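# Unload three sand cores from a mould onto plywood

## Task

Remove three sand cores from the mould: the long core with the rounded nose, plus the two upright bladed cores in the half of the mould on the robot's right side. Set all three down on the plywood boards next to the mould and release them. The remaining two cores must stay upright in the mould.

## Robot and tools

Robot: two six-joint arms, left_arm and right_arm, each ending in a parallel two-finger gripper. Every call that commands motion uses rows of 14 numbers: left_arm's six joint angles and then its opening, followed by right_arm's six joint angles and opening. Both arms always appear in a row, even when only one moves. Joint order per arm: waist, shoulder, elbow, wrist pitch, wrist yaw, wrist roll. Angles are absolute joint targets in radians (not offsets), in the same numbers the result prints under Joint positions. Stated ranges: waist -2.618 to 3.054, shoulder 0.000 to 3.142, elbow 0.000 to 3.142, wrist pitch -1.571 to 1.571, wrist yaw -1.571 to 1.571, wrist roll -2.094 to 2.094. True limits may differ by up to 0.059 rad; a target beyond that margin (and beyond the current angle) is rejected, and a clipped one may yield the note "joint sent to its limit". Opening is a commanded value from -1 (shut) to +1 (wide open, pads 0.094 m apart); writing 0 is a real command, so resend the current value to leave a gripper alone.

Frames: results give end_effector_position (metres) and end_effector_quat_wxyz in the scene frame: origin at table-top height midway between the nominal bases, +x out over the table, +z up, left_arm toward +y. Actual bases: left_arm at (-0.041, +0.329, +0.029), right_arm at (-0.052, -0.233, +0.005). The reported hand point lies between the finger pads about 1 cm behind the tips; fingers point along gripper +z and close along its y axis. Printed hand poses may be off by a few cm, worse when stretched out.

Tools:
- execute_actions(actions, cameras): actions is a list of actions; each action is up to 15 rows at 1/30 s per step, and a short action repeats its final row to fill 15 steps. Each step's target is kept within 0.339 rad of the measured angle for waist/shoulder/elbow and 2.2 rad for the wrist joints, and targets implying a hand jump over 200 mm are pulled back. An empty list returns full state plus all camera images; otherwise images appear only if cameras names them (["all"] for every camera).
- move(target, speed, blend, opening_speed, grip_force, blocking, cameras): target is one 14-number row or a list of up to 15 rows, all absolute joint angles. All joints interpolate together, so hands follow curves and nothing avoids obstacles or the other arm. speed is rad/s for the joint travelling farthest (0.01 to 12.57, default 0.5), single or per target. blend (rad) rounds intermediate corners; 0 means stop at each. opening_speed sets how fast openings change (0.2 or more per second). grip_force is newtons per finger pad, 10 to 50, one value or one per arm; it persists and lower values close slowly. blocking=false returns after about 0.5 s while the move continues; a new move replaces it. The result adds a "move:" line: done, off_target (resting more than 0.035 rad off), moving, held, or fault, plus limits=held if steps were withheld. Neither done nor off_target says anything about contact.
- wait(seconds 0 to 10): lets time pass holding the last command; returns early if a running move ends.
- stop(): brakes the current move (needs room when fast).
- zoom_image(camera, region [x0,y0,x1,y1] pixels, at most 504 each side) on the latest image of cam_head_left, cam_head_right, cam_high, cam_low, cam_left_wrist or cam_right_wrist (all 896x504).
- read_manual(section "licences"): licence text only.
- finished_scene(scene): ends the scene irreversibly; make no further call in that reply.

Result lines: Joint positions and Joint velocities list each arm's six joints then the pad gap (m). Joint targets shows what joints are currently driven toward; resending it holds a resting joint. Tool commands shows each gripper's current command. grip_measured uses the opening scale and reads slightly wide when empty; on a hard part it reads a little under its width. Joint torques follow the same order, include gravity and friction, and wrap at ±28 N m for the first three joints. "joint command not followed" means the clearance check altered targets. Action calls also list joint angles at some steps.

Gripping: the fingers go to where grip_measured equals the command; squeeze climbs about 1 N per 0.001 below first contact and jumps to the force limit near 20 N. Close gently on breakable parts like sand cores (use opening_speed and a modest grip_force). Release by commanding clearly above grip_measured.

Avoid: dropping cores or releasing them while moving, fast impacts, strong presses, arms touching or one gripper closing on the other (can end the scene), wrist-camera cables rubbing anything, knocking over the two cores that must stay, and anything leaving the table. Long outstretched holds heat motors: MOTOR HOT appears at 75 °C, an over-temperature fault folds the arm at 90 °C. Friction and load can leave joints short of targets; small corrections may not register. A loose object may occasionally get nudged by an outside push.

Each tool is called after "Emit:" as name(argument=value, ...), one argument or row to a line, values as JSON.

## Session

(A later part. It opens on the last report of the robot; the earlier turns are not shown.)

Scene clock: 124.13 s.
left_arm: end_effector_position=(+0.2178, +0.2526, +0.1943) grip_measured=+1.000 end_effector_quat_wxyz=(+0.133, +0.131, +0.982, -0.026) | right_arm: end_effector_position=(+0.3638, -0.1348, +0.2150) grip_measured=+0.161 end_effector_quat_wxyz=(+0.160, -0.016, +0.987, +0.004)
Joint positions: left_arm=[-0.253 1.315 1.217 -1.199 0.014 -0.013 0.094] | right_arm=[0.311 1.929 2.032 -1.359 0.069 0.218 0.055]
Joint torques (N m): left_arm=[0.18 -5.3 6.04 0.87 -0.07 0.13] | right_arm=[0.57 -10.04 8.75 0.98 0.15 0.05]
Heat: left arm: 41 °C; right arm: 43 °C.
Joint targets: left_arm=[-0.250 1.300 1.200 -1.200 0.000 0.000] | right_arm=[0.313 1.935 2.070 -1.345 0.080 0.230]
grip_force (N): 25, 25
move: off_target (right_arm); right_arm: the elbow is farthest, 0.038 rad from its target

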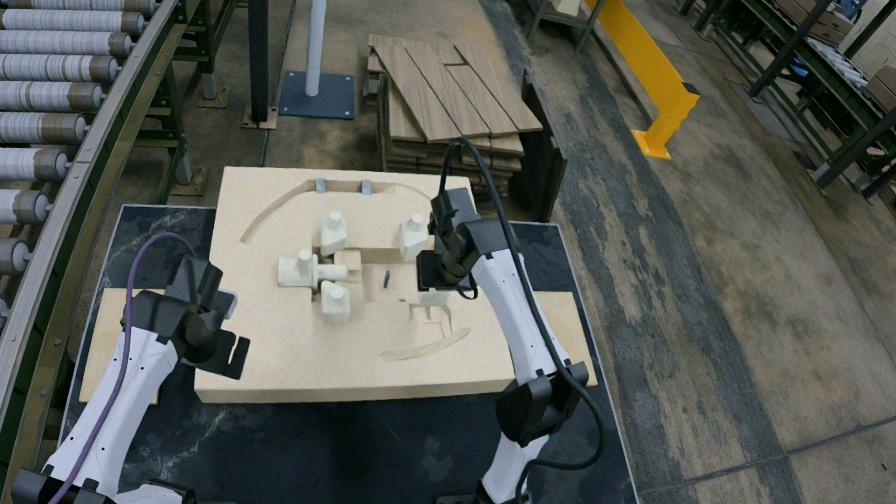

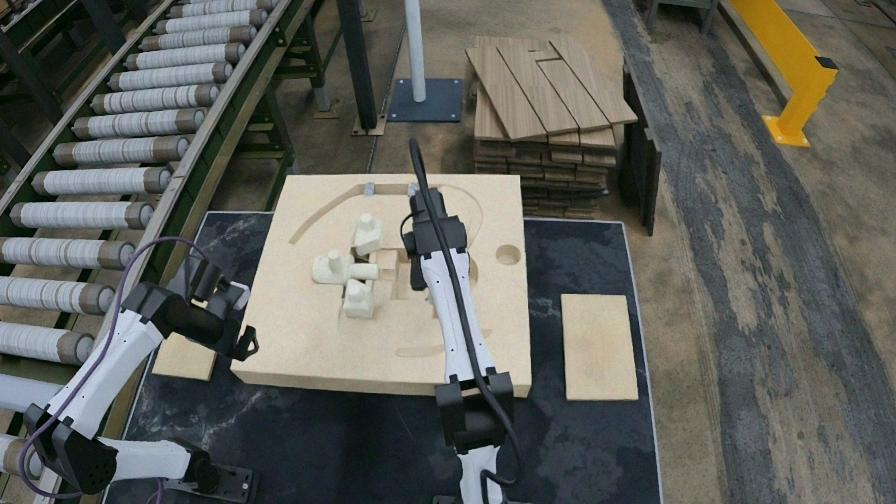

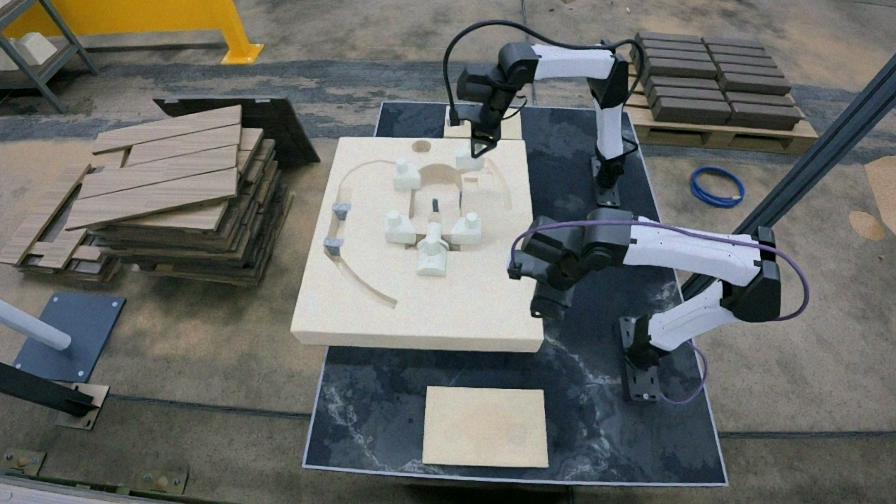

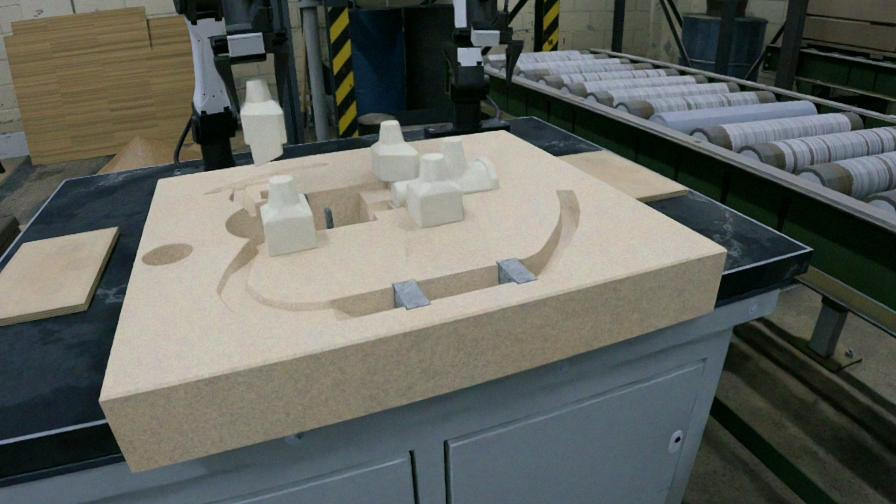

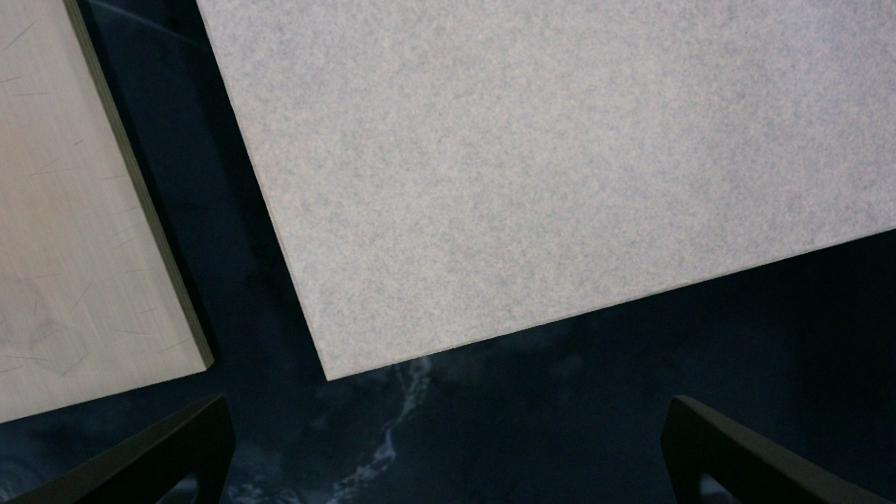

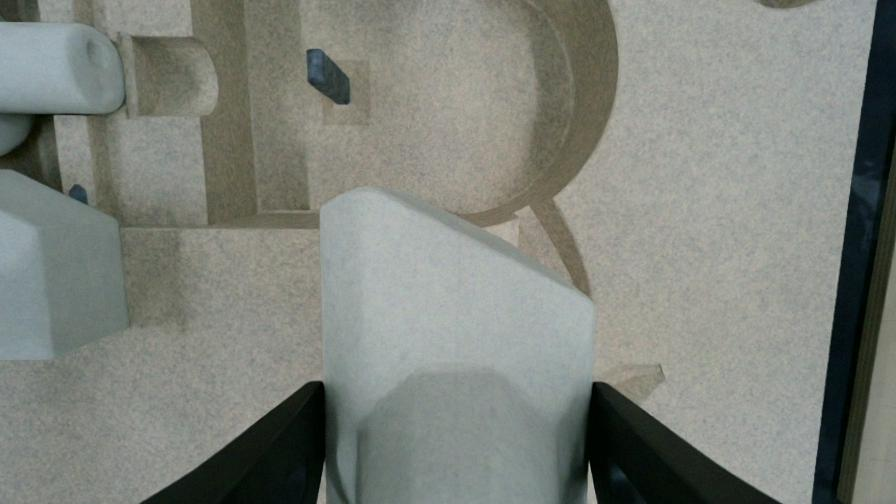

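Emit:
move(
  target=[
    [-0.25,1.3,1.2,-1.2,0,0,1,-0.25,1.88,1.95,-0.7,0.3,0.15,-0.2],
    [-0.25,1.3,1.2,-1.2,0,0,1,-0.279,1.83,0.85,0.829,0.51,0.085,-0.2],
  ],
  speed=0.5,
  blend=[0.1,0],
  cameras=["all"],
)

Scene clock: 174.20 s.
left_arm: end_effector_position=(+0.2178, +0.2526, +0.1943) grip_measured=+1.000 end_effector_quat_wxyz=(+0.133, +0.131, +0.982, -0.026) | right_arm: end_effector_position=(+0.3898, -0.4684, +0.1173) grip_measured=+0.161 end_effector_quat_wxyz=(+0.544, +0.303, +0.737, -0.262)
Joint positions: left_arm=[-0.253 1.315 1.217 -1.199 0.014 -0.013 0.094] | right_arm=[-0.274 1.888 0.841 0.734 0.493 0.093 0.055]
Joint torques (N m): left_arm=[0.25 -5.19 6.04 0.87 -0.05 0.15] | right_arm=[-0.08 -15.49 6.3 2.68 0.29 -0.13]
Motor temperatures (°C): left_arm=[24 38 39 33 23 23 25] | right_arm=[25 44 46 35 21 25 23]
Heat: left arm: 39 °C; right arm: 46 °C.
Joint targets: left_arm=[-0.250 1.300 1.200 -1.200 0.000 0.000] | right_arm=[-0.279 1.830 0.850 0.829 0.510 0.085]
grip_force (N): 25, 25
move: off_target (right_arm); right_arm: the wrist pitch is farthest, 0.095 rad from its target

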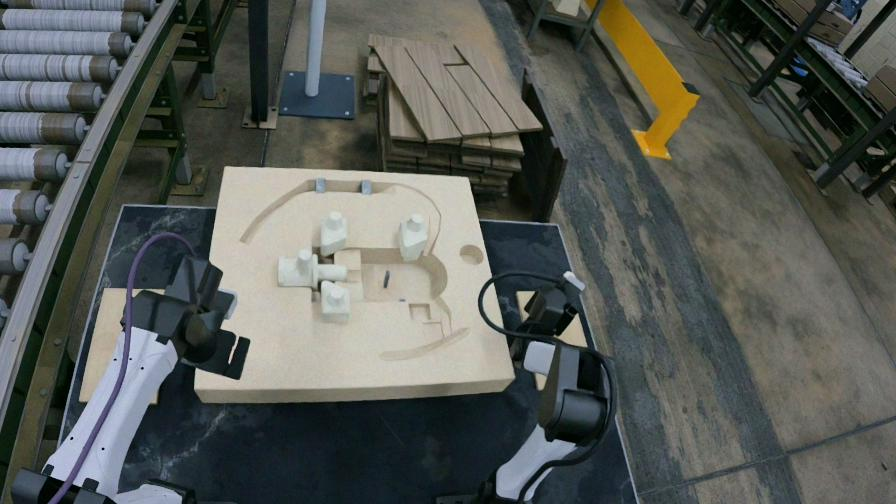

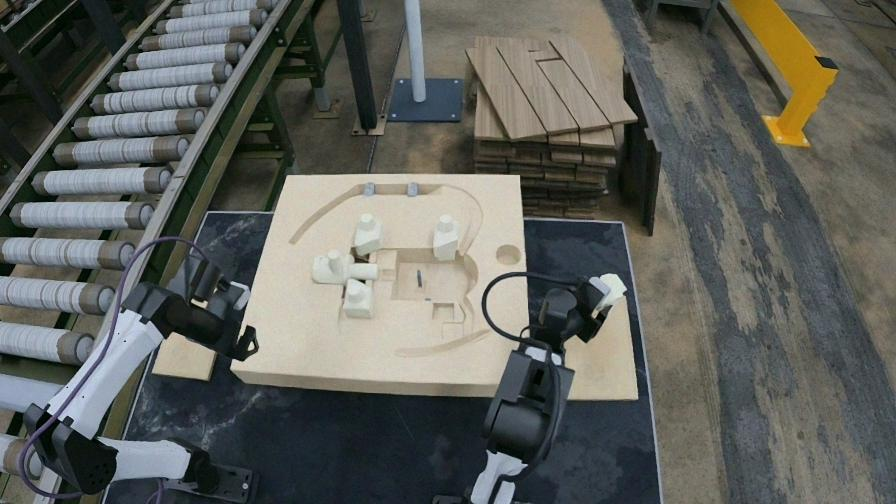

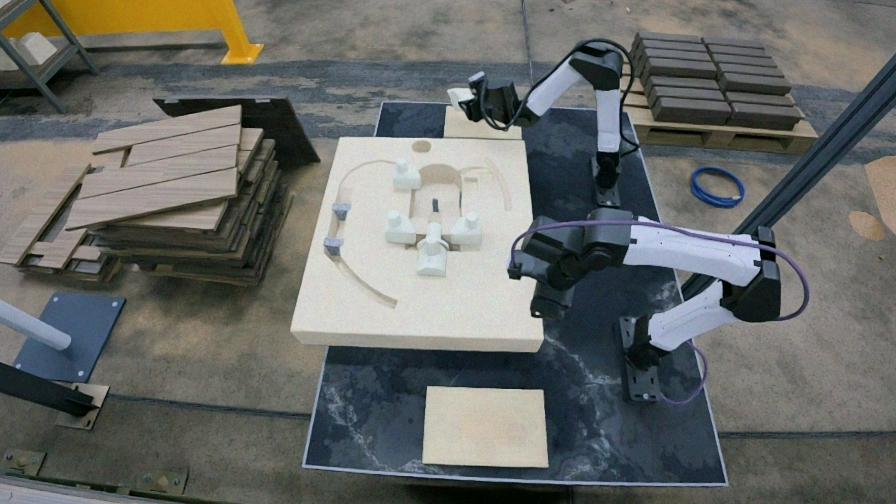

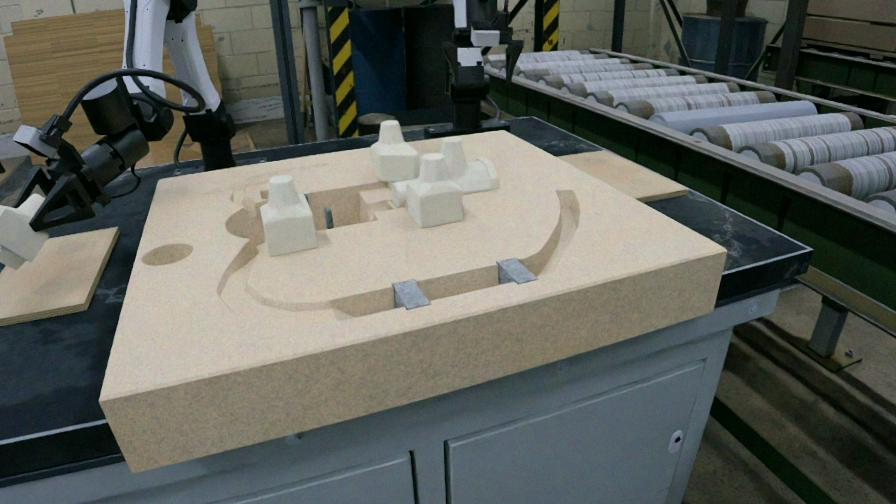

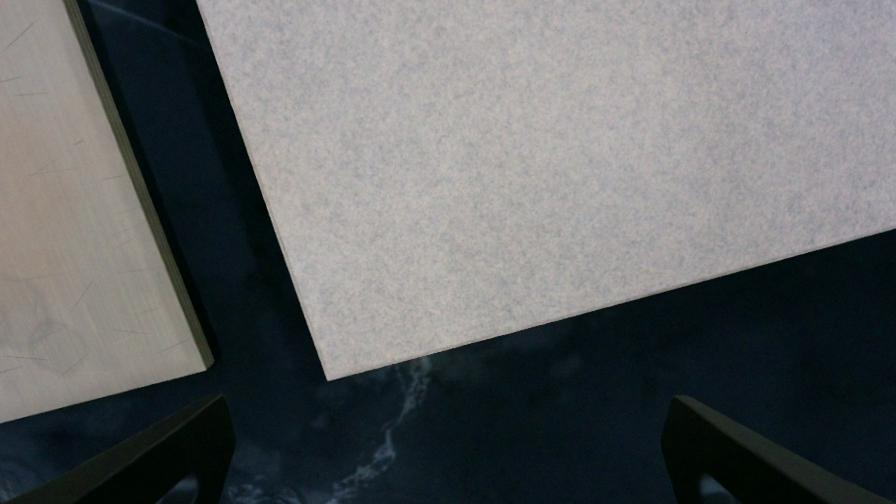

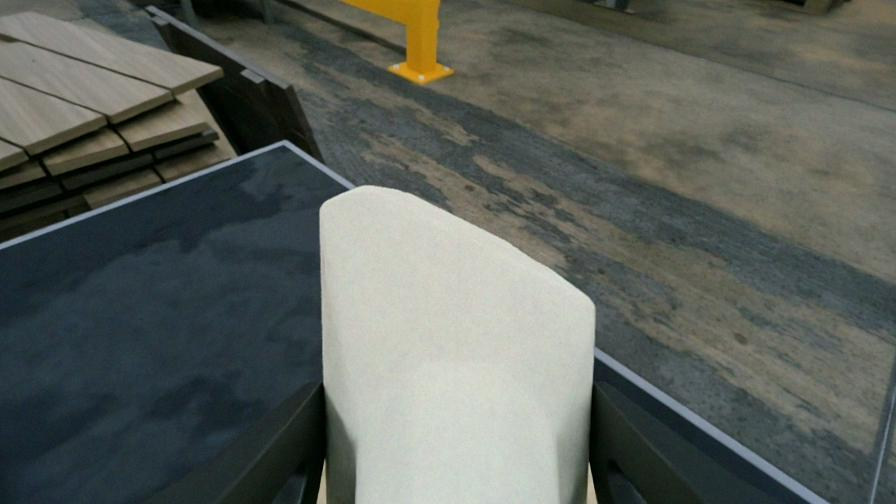

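Emit:
move(
  target=[-0.25,1.3,1.2,-1.2,0,0,1,-0.285,2.09,0.787,1.30,0.525,0.08,-0.2],
  speed=0.35,
  cameras=["cam_head_right","cam_high","cam_right_wrist","cam_low"],
)

Emit:
zoom_image(
  camera="cam_high",
  region=[380, 50, 580, 170],
)

Emit:
zoom_image(
  camera="cam_low",
  region=[0, 120, 160, 340],
)

Scene clock: 181.67 s.
left_arm: end_effector_position=(+0.2178, +0.2526, +0.1943) grip_measured=+1.000 end_effector_quat_wxyz=(+0.133, +0.131, +0.982, -0.026) | right_arm: end_effector_position=(+0.3906, -0.4746, +0.1016) grip_measured=+0.161 end_effector_quat_wxyz=(+0.618, +0.315, +0.670, -0.265)
Joint positions: left_arm=[-0.253 1.315 1.217 -1.199 0.014 -0.013 0.094] | right_arm=[-0.279 2.092 0.78 1.203 0.513 0.088 0.055]
Joint torques (N m): left_arm=[0.17 -5.3 6.04 0.85 -0.04 0.13] | right_arm=[-0.18 -10.61 5.12 2.69 0.18 -0.15]
Motor temperatures (°C): left_arm=[24 38 39 32 23 23 25] | right_arm=[25 46 44 40 21 25 23]
Heat: left arm: 39 °C; right arm: 46 °C.
Joint targets: left_arm=[-0.250 1.300 1.200 -1.200 0.000 0.000] | right_arm=[-0.285 2.090 0.787 1.300 0.525 0.080]
grip_force (N): 25, 25
move: off_target (right_arm); right_arm: the wrist pitch is farthest, 0.097 rad from its target
Images, in order (width x height): cam_head_right 896x504, cam_high 896x504, cam_low 896x504, cam_right_wrist 896x504.

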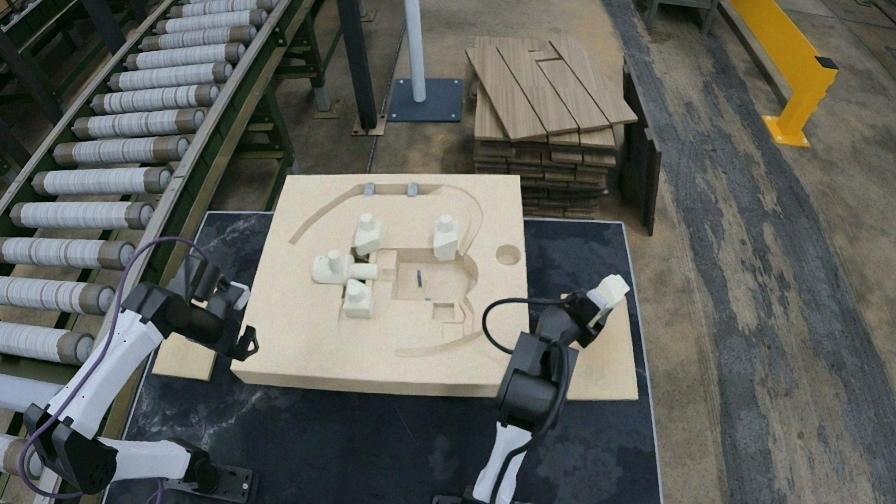

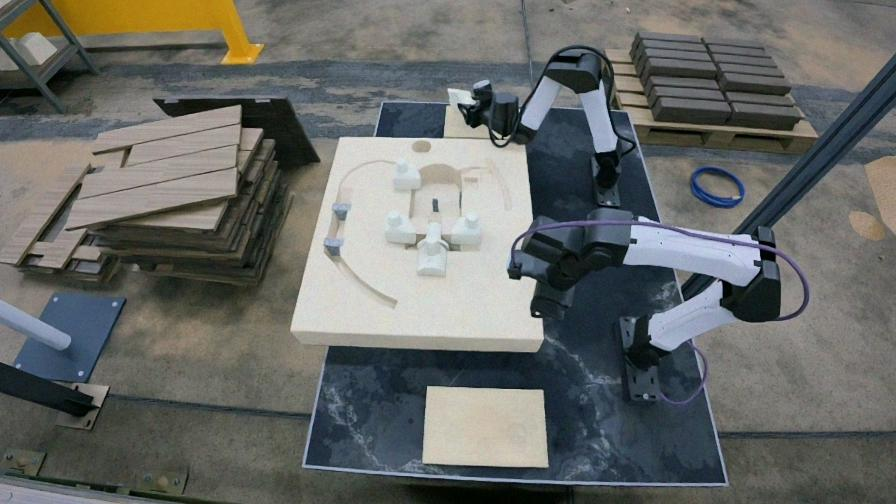

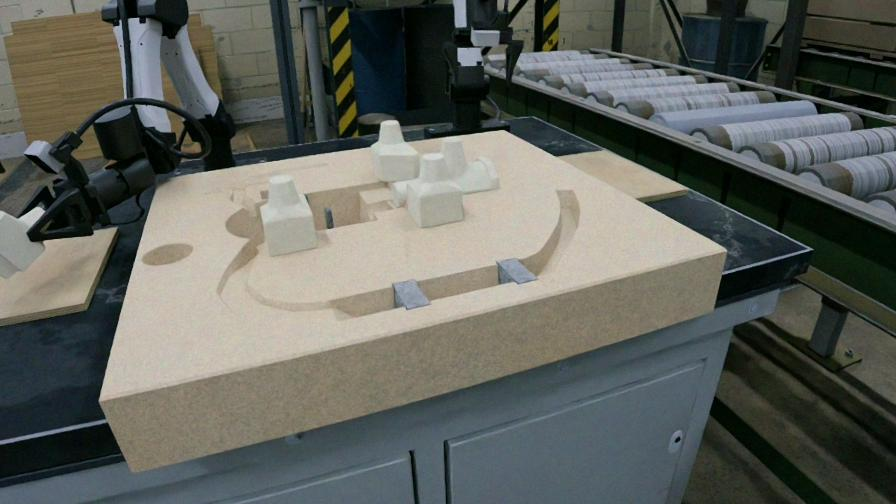

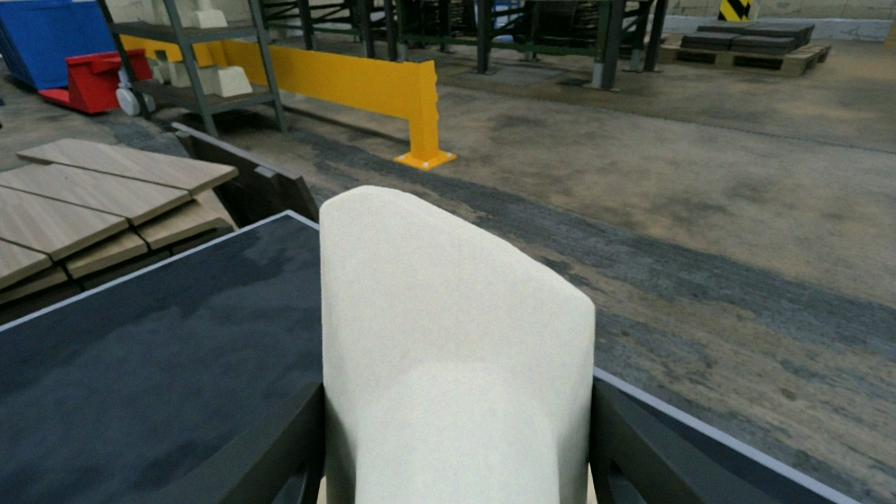

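Scaled by 2.520 from the camera's 896x504 image, which has a finer 1280x720 frame.

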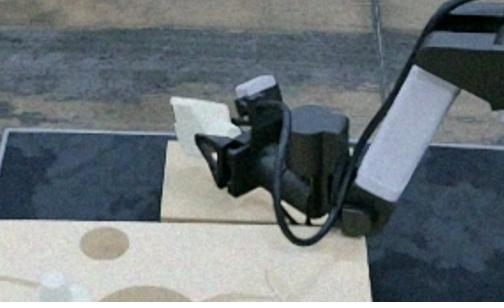

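Scaled by 2.291 from the camera's 896x504 image, which has a finer 1280x720 frame.

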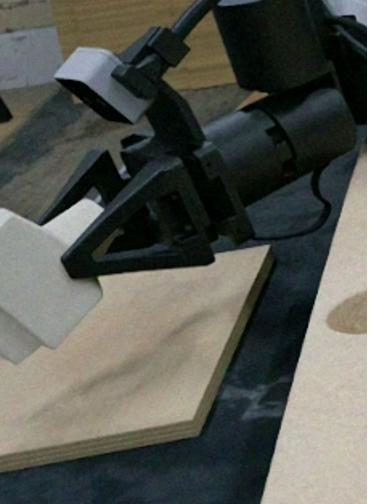

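Emit:
move(
  target=[-0.25,1.3,1.2,-1.2,0,0,1,-0.285,2.18,0.785,1.33,0.525,0.08,-0.2],
  speed=0.1,
  grip_force=14,
  cameras=["cam_head_right","cam_high","cam_right_wrist","cam_low"],
)

Emit:
zoom_image(
  camera="cam_high",
  region=[380, 50, 580, 170],
)

Emit:
zoom_image(
  camera="cam_low",
  region=[0, 120, 160, 340],
)

Scene clock: 193.63 s.
left_arm: end_effector_position=(+0.2178, +0.2526, +0.1943) grip_measured=+1.000 end_effector_quat_wxyz=(+0.133, +0.131, +0.982, -0.026) | right_arm: end_effector_position=(+0.3892, -0.4769, +0.0873) grip_measured=+0.162 end_effector_quat_wxyz=(+0.616, +0.316, +0.670, -0.267)
Joint positions: left_arm=[-0.253 1.315 1.217 -1.199 0.014 -0.013 0.094] | right_arm=[-0.284 2.144 0.78 1.25 0.514 0.088 0.055]
Joint torques (N m): left_arm=[0.17 -5.24 6.11 0.87 -0.07 0.15] | right_arm=[0.14 -7.09 4.71 2.56 0.17 -0.16]
Heat: left arm: 39 °C; right arm: 45 °C.
Joint targets: left_arm=[-0.250 1.300 1.200 -1.200 0.000 0.000] | right_arm=[-0.285 2.180 0.785 1.330 0.525 0.080]
grip_force (N): 14, 14
move: off_target (right_arm); right_arm: the wrist pitch is farthest, 0.080 rad from its target
Images, in order (width x height): cam_head_right 896x504, cam_high 896x504, cam_low 896x504, cam_right_wrist 896x504.

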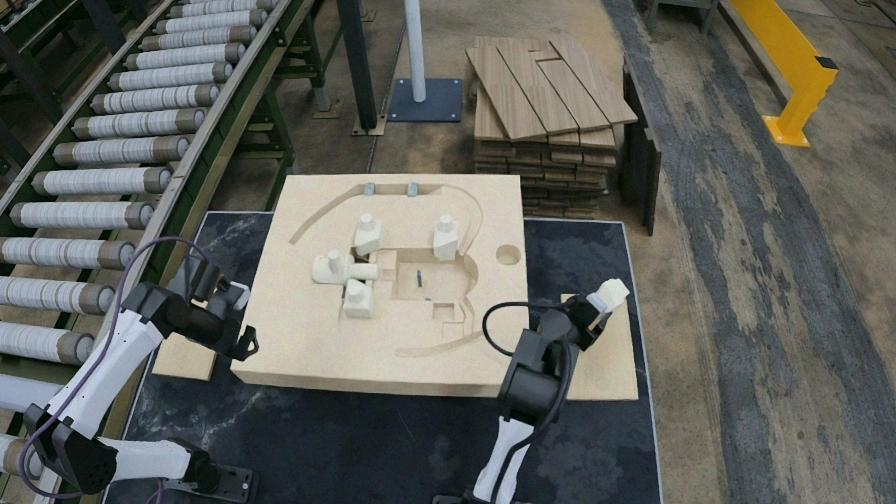

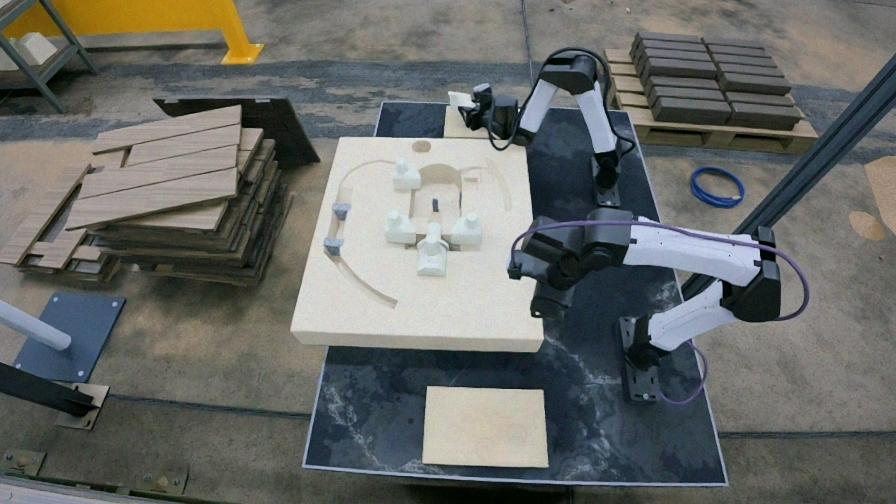

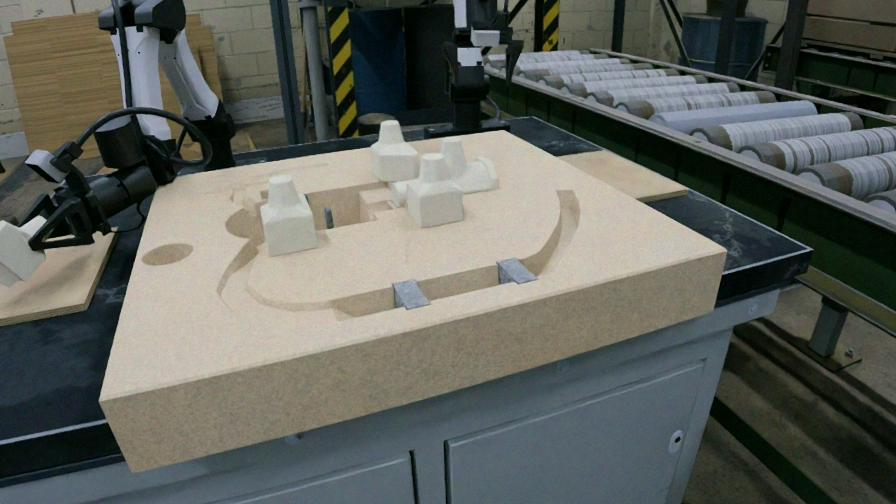

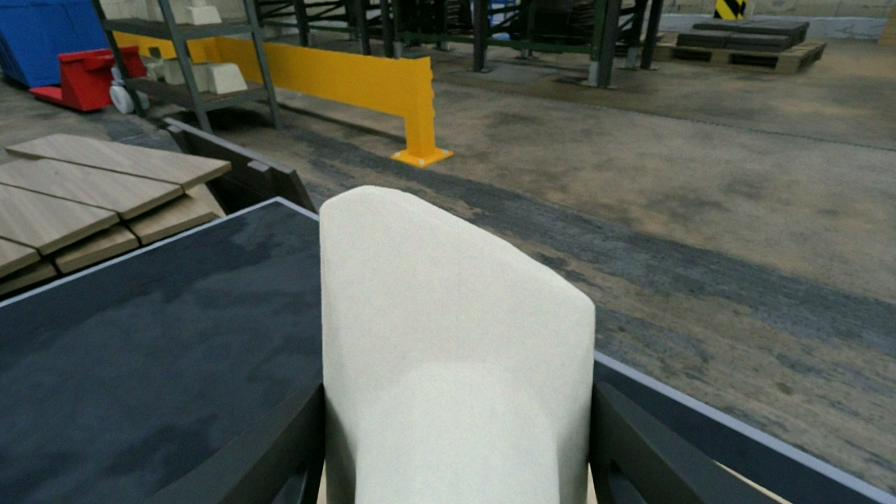

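Scaled by 2.520 from the camera's 896x504 image, which has a finer 1280x720 frame.

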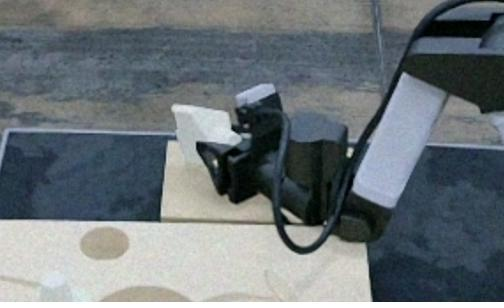

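Scaled by 2.291 from the camera's 896x504 image, which has a finer 1280x720 frame.

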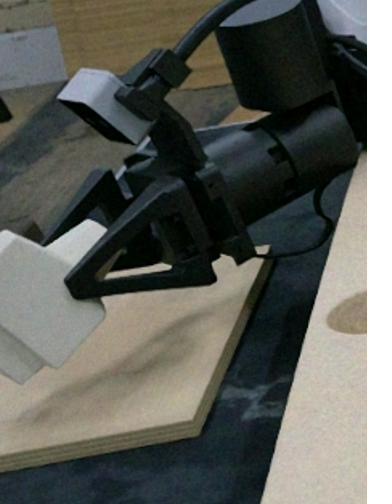

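Emit:
move(
  target=[-0.25,1.3,1.2,-1.2,0,0,1,-0.285,2.25,0.785,1.40,0.525,0.08,-0.2],
  speed=0.1,
  cameras=["cam_high","cam_low"],
)

Emit:
zoom_image(
  camera="cam_high",
  region=[380, 50, 580, 170],
)

Emit:
zoom_image(
  camera="cam_low",
  region=[0, 120, 160, 340],
)

Scene clock: 205.33 s.
left_arm: end_effector_position=(+0.2178, +0.2526, +0.1943) grip_measured=+1.000 end_effector_quat_wxyz=(+0.133, +0.131, +0.982, -0.026) | right_arm: end_effector_position=(+0.3901, -0.4772, +0.0966) grip_measured=+0.162 end_effector_quat_wxyz=(+0.632, +0.318, +0.655, -0.265)
Joint positions: left_arm=[-0.253 1.315 1.217 -1.199 0.014 -0.013 0.094] | right_arm=[-0.284 2.148 0.78 1.3 0.514 0.088 0.055]
Joint torques (N m): left_arm=[0.17 -5.23 6.02 0.86 -0.05 0.13] | right_arm=[0.23 -0.39 4.53 2.72 0.13 -0.17]
Motor temperatures (°C): left_arm=[24 38 39 32 23 23 25] | right_arm=[25 43 41 46 21 25 22]
Heat: left arm: 39 °C; right arm: 46 °C.
Joint targets: left_arm=[-0.250 1.300 1.200 -1.200 0.000 0.000] | right_arm=[-0.285 2.250 0.785 1.400 0.525 0.080]
grip_force (N): 14, 14
move: off_target (right_arm); right_arm: the shoulder is farthest, 0.102 rad from its target
Images, in order (width x height): cam_high 896x504, cam_low 896x504.

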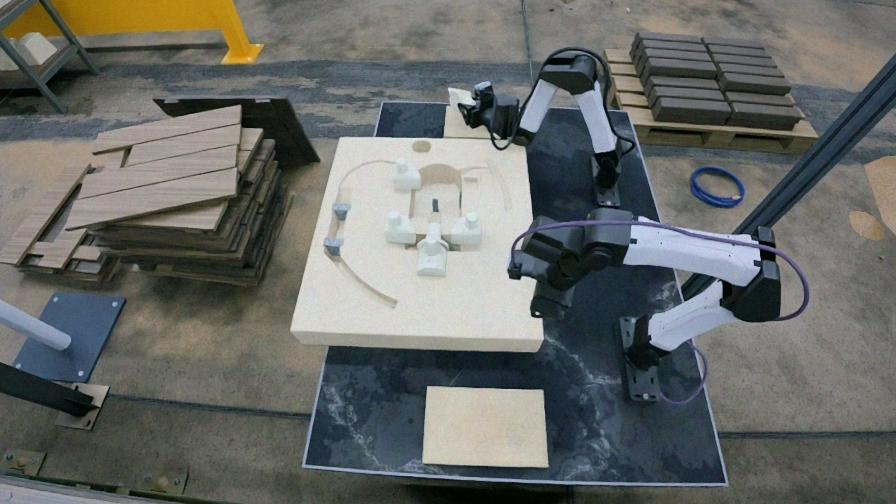

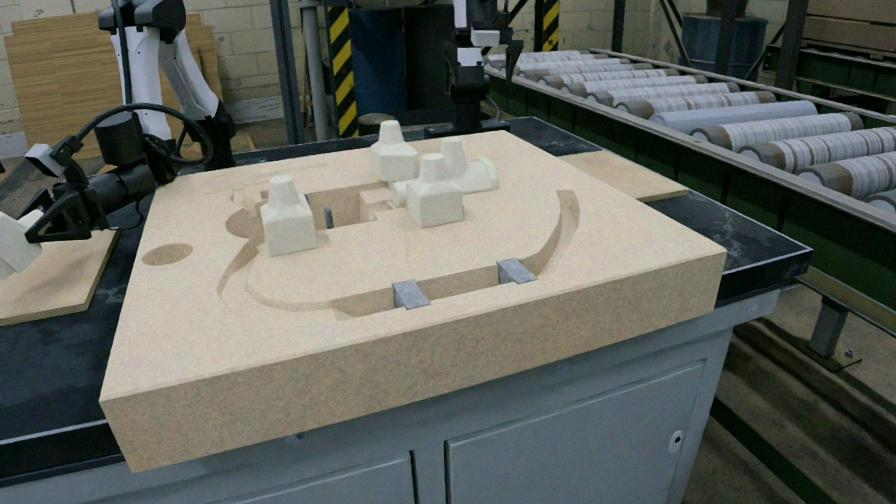

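Scaled by 2.520 from the camera's 896x504 image, which has a finer 1280x720 frame.

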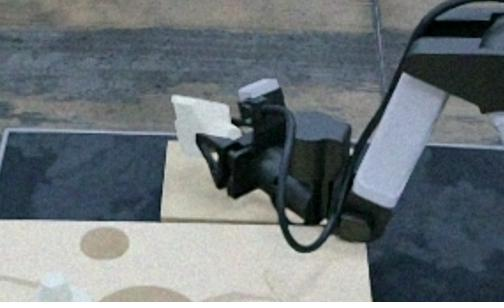

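Scaled by 2.291 from the camera's 896x504 image, which has a finer 1280x720 frame.

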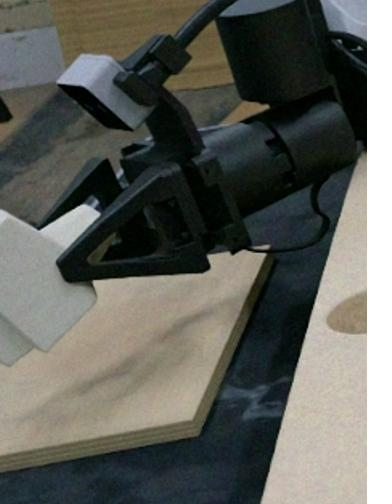

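Emit:
move(
  target=[
    [-0.25,1.3,1.2,-1.2,0,0,1,-0.285,1.95,0.82,1.1,0.5,0.08,-0.2],
    [-0.25,1.3,1.2,-1.2,0,0,1,-0.705,1.98,0.95,0.99,-0.755,-0.119,-0.2],
  ],
  speed=0.5,
  blend=[0.05,0],
  grip_force=25,
  cameras=["cam_high","cam_low","cam_head_right"],
)

Emit:
zoom_image(
  camera="cam_high",
  region=[380, 50, 580, 170],
)

Emit:
zoom_image(
  camera="cam_low",
  region=[0, 120, 160, 340],
)

Scene clock: 225.63 s.
left_arm: end_effector_position=(+0.2178, +0.2526, +0.1943) grip_measured=+1.000 end_effector_quat_wxyz=(+0.133, +0.131, +0.982, -0.026) | right_arm: end_effector_position=(+0.3909, -0.4889, +0.1391) grip_measured=+0.161 end_effector_quat_wxyz=(+0.666, +0.004, +0.746, -0.008)
Joint positions: left_arm=[-0.253 1.315 1.217 -1.199 0.014 -0.013 0.094] | right_arm=[-0.703 1.997 0.91 0.936 -0.73 -0.107 0.055]
Joint torques (N m): left_arm=[0.23 -5.3 6 0.86 -0.05 0.13] | right_arm=[0.06 -12.4 8.51 2.22 -0.35 -0.18]
Motor temperatures (°C): left_arm=[24 38 39 32 23 23 25] | right_arm=[25 40 40 51 21 25 22]
Heat: left arm: 39 °C; right arm: 51 °C.
Joint targets: left_arm=[-0.250 1.300 1.200 -1.200 0.000 0.000] | right_arm=[-0.705 1.980 0.950 0.990 -0.755 -0.119]
grip_force (N): 25, 25
move: off_target (right_arm); right_arm: the wrist pitch is farthest, 0.054 rad from its target
Images, in order (width x height): cam_head_right 896x504, cam_high 896x504, cam_low 896x504.

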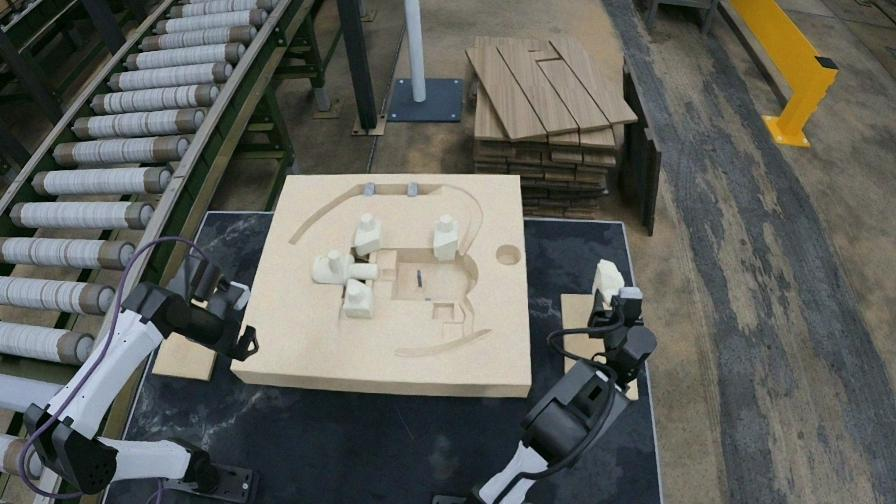

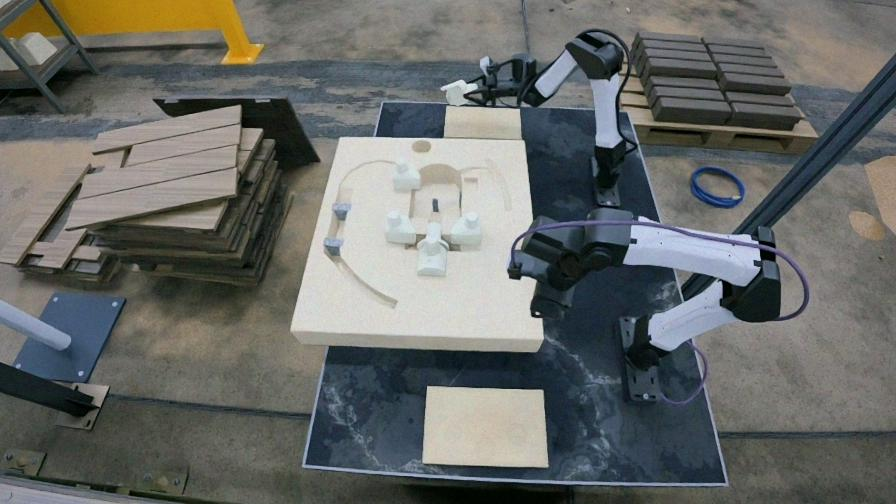

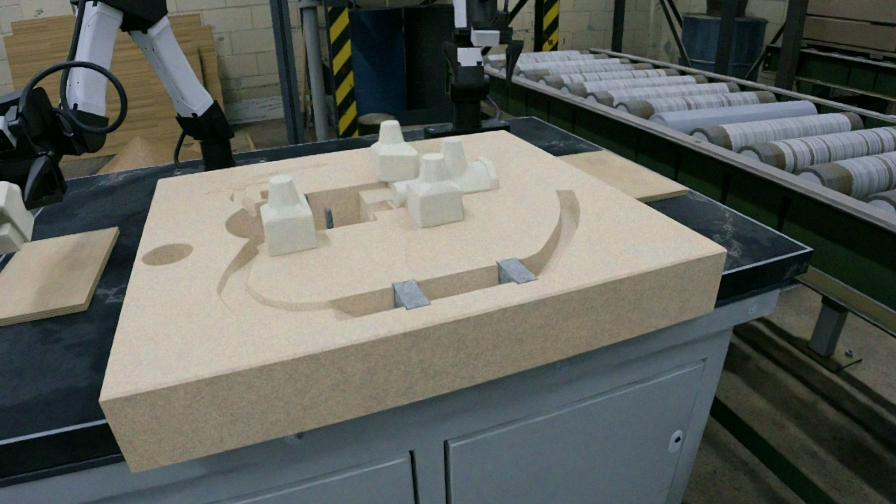

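Scaled by 2.520 from the camera's 896x504 image, which has a finer 1280x720 frame.

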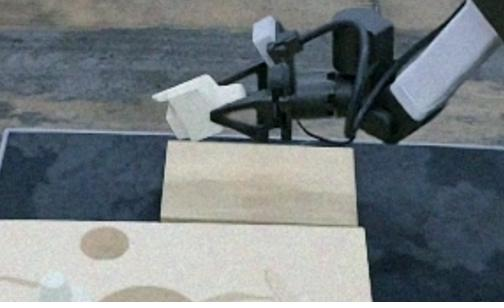

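Scaled by 2.291 from the camera's 896x504 image, which has a finer 1280x720 frame.

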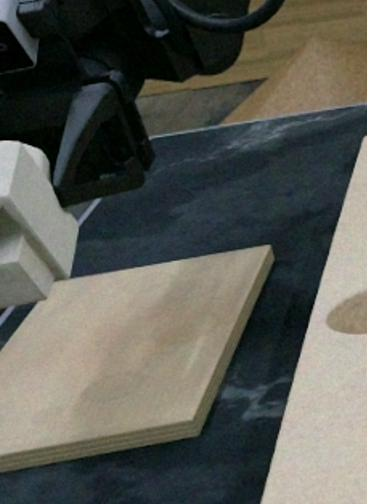

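Emit:
move(
  target=[-0.25,1.3,1.2,-1.2,0,0,1,-0.71,2.20,0.955,1.17,-0.765,-0.119,-0.2],
  speed=0.25,
  cameras=["cam_high","cam_low","cam_head_right"],
)

Emit:
zoom_image(
  camera="cam_high",
  region=[380, 50, 580, 170],
)

Emit:
zoom_image(
  camera="cam_low",
  region=[0, 120, 160, 340],
)

Emit:
zoom_image(
  camera="cam_head_right",
  region=[500, 220, 700, 420],
)

Scene clock: 233.47 s.
left_arm: end_effector_position=(+0.2178, +0.2526, +0.1943) grip_measured=+1.000 end_effector_quat_wxyz=(+0.133, +0.131, +0.982, -0.026) | right_arm: end_effector_position=(+0.3948, -0.4910, +0.0746) grip_measured=+0.161 end_effector_quat_wxyz=(+0.654, +0.011, +0.756, +0.007)
Joint positions: left_arm=[-0.253 1.315 1.217 -1.199 0.014 -0.013 0.094] | right_arm=[-0.703 2.202 0.92 1.087 -0.739 -0.108 0.055]
Joint torques (N m): left_arm=[0.21 -5.2 6.04 0.88 -0.06 0.13] | right_arm=[-0.49 -11.67 7.2 2.51 -0.43 -0.21]
Heat: left arm: 39 °C; right arm: 50 °C.
Joint targets: left_arm=[-0.250 1.300 1.200 -1.200 0.000 0.000] | right_arm=[-0.710 2.200 0.955 1.170 -0.765 -0.119]
grip_force (N): 25, 25
move: off_target (right_arm); right_arm: the wrist pitch is farthest, 0.083 rad from its target
Images, in order (width x height): cam_head_right 896x504, cam_high 896x504, cam_low 896x504.

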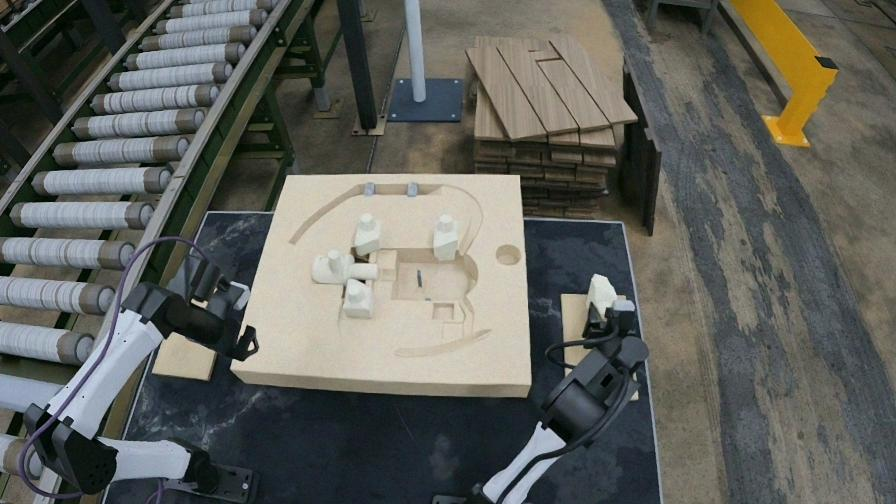

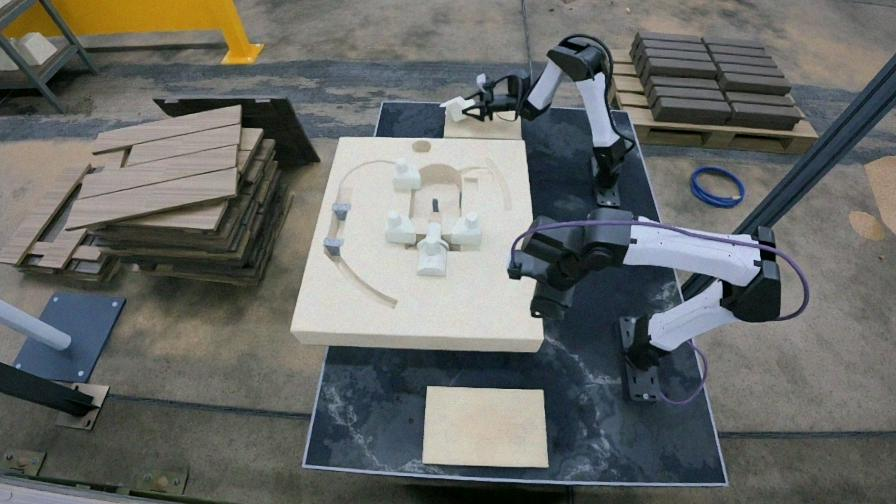

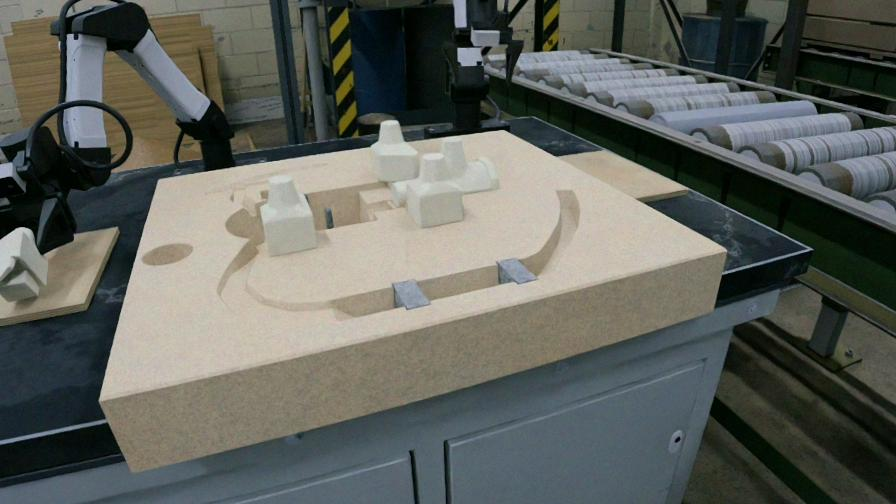

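Scaled by 2.520 from the camera's 896x504 image, which has a finer 1280x720 frame.

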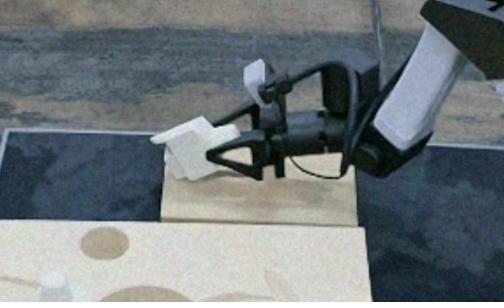

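Scaled by 2.291 from the camera's 896x504 image, which has a finer 1280x720 frame.

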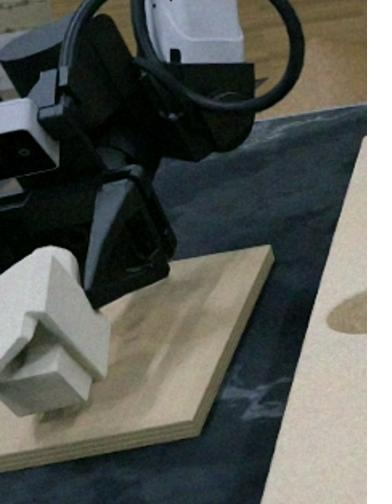

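Scaled by 2.520 from the camera's 896x504 image, which has a finer 1280x720 frame.

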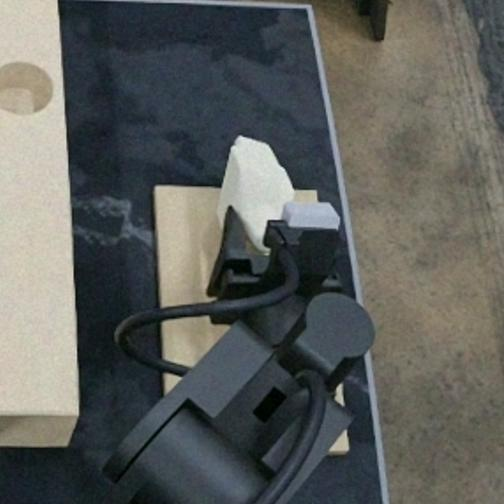

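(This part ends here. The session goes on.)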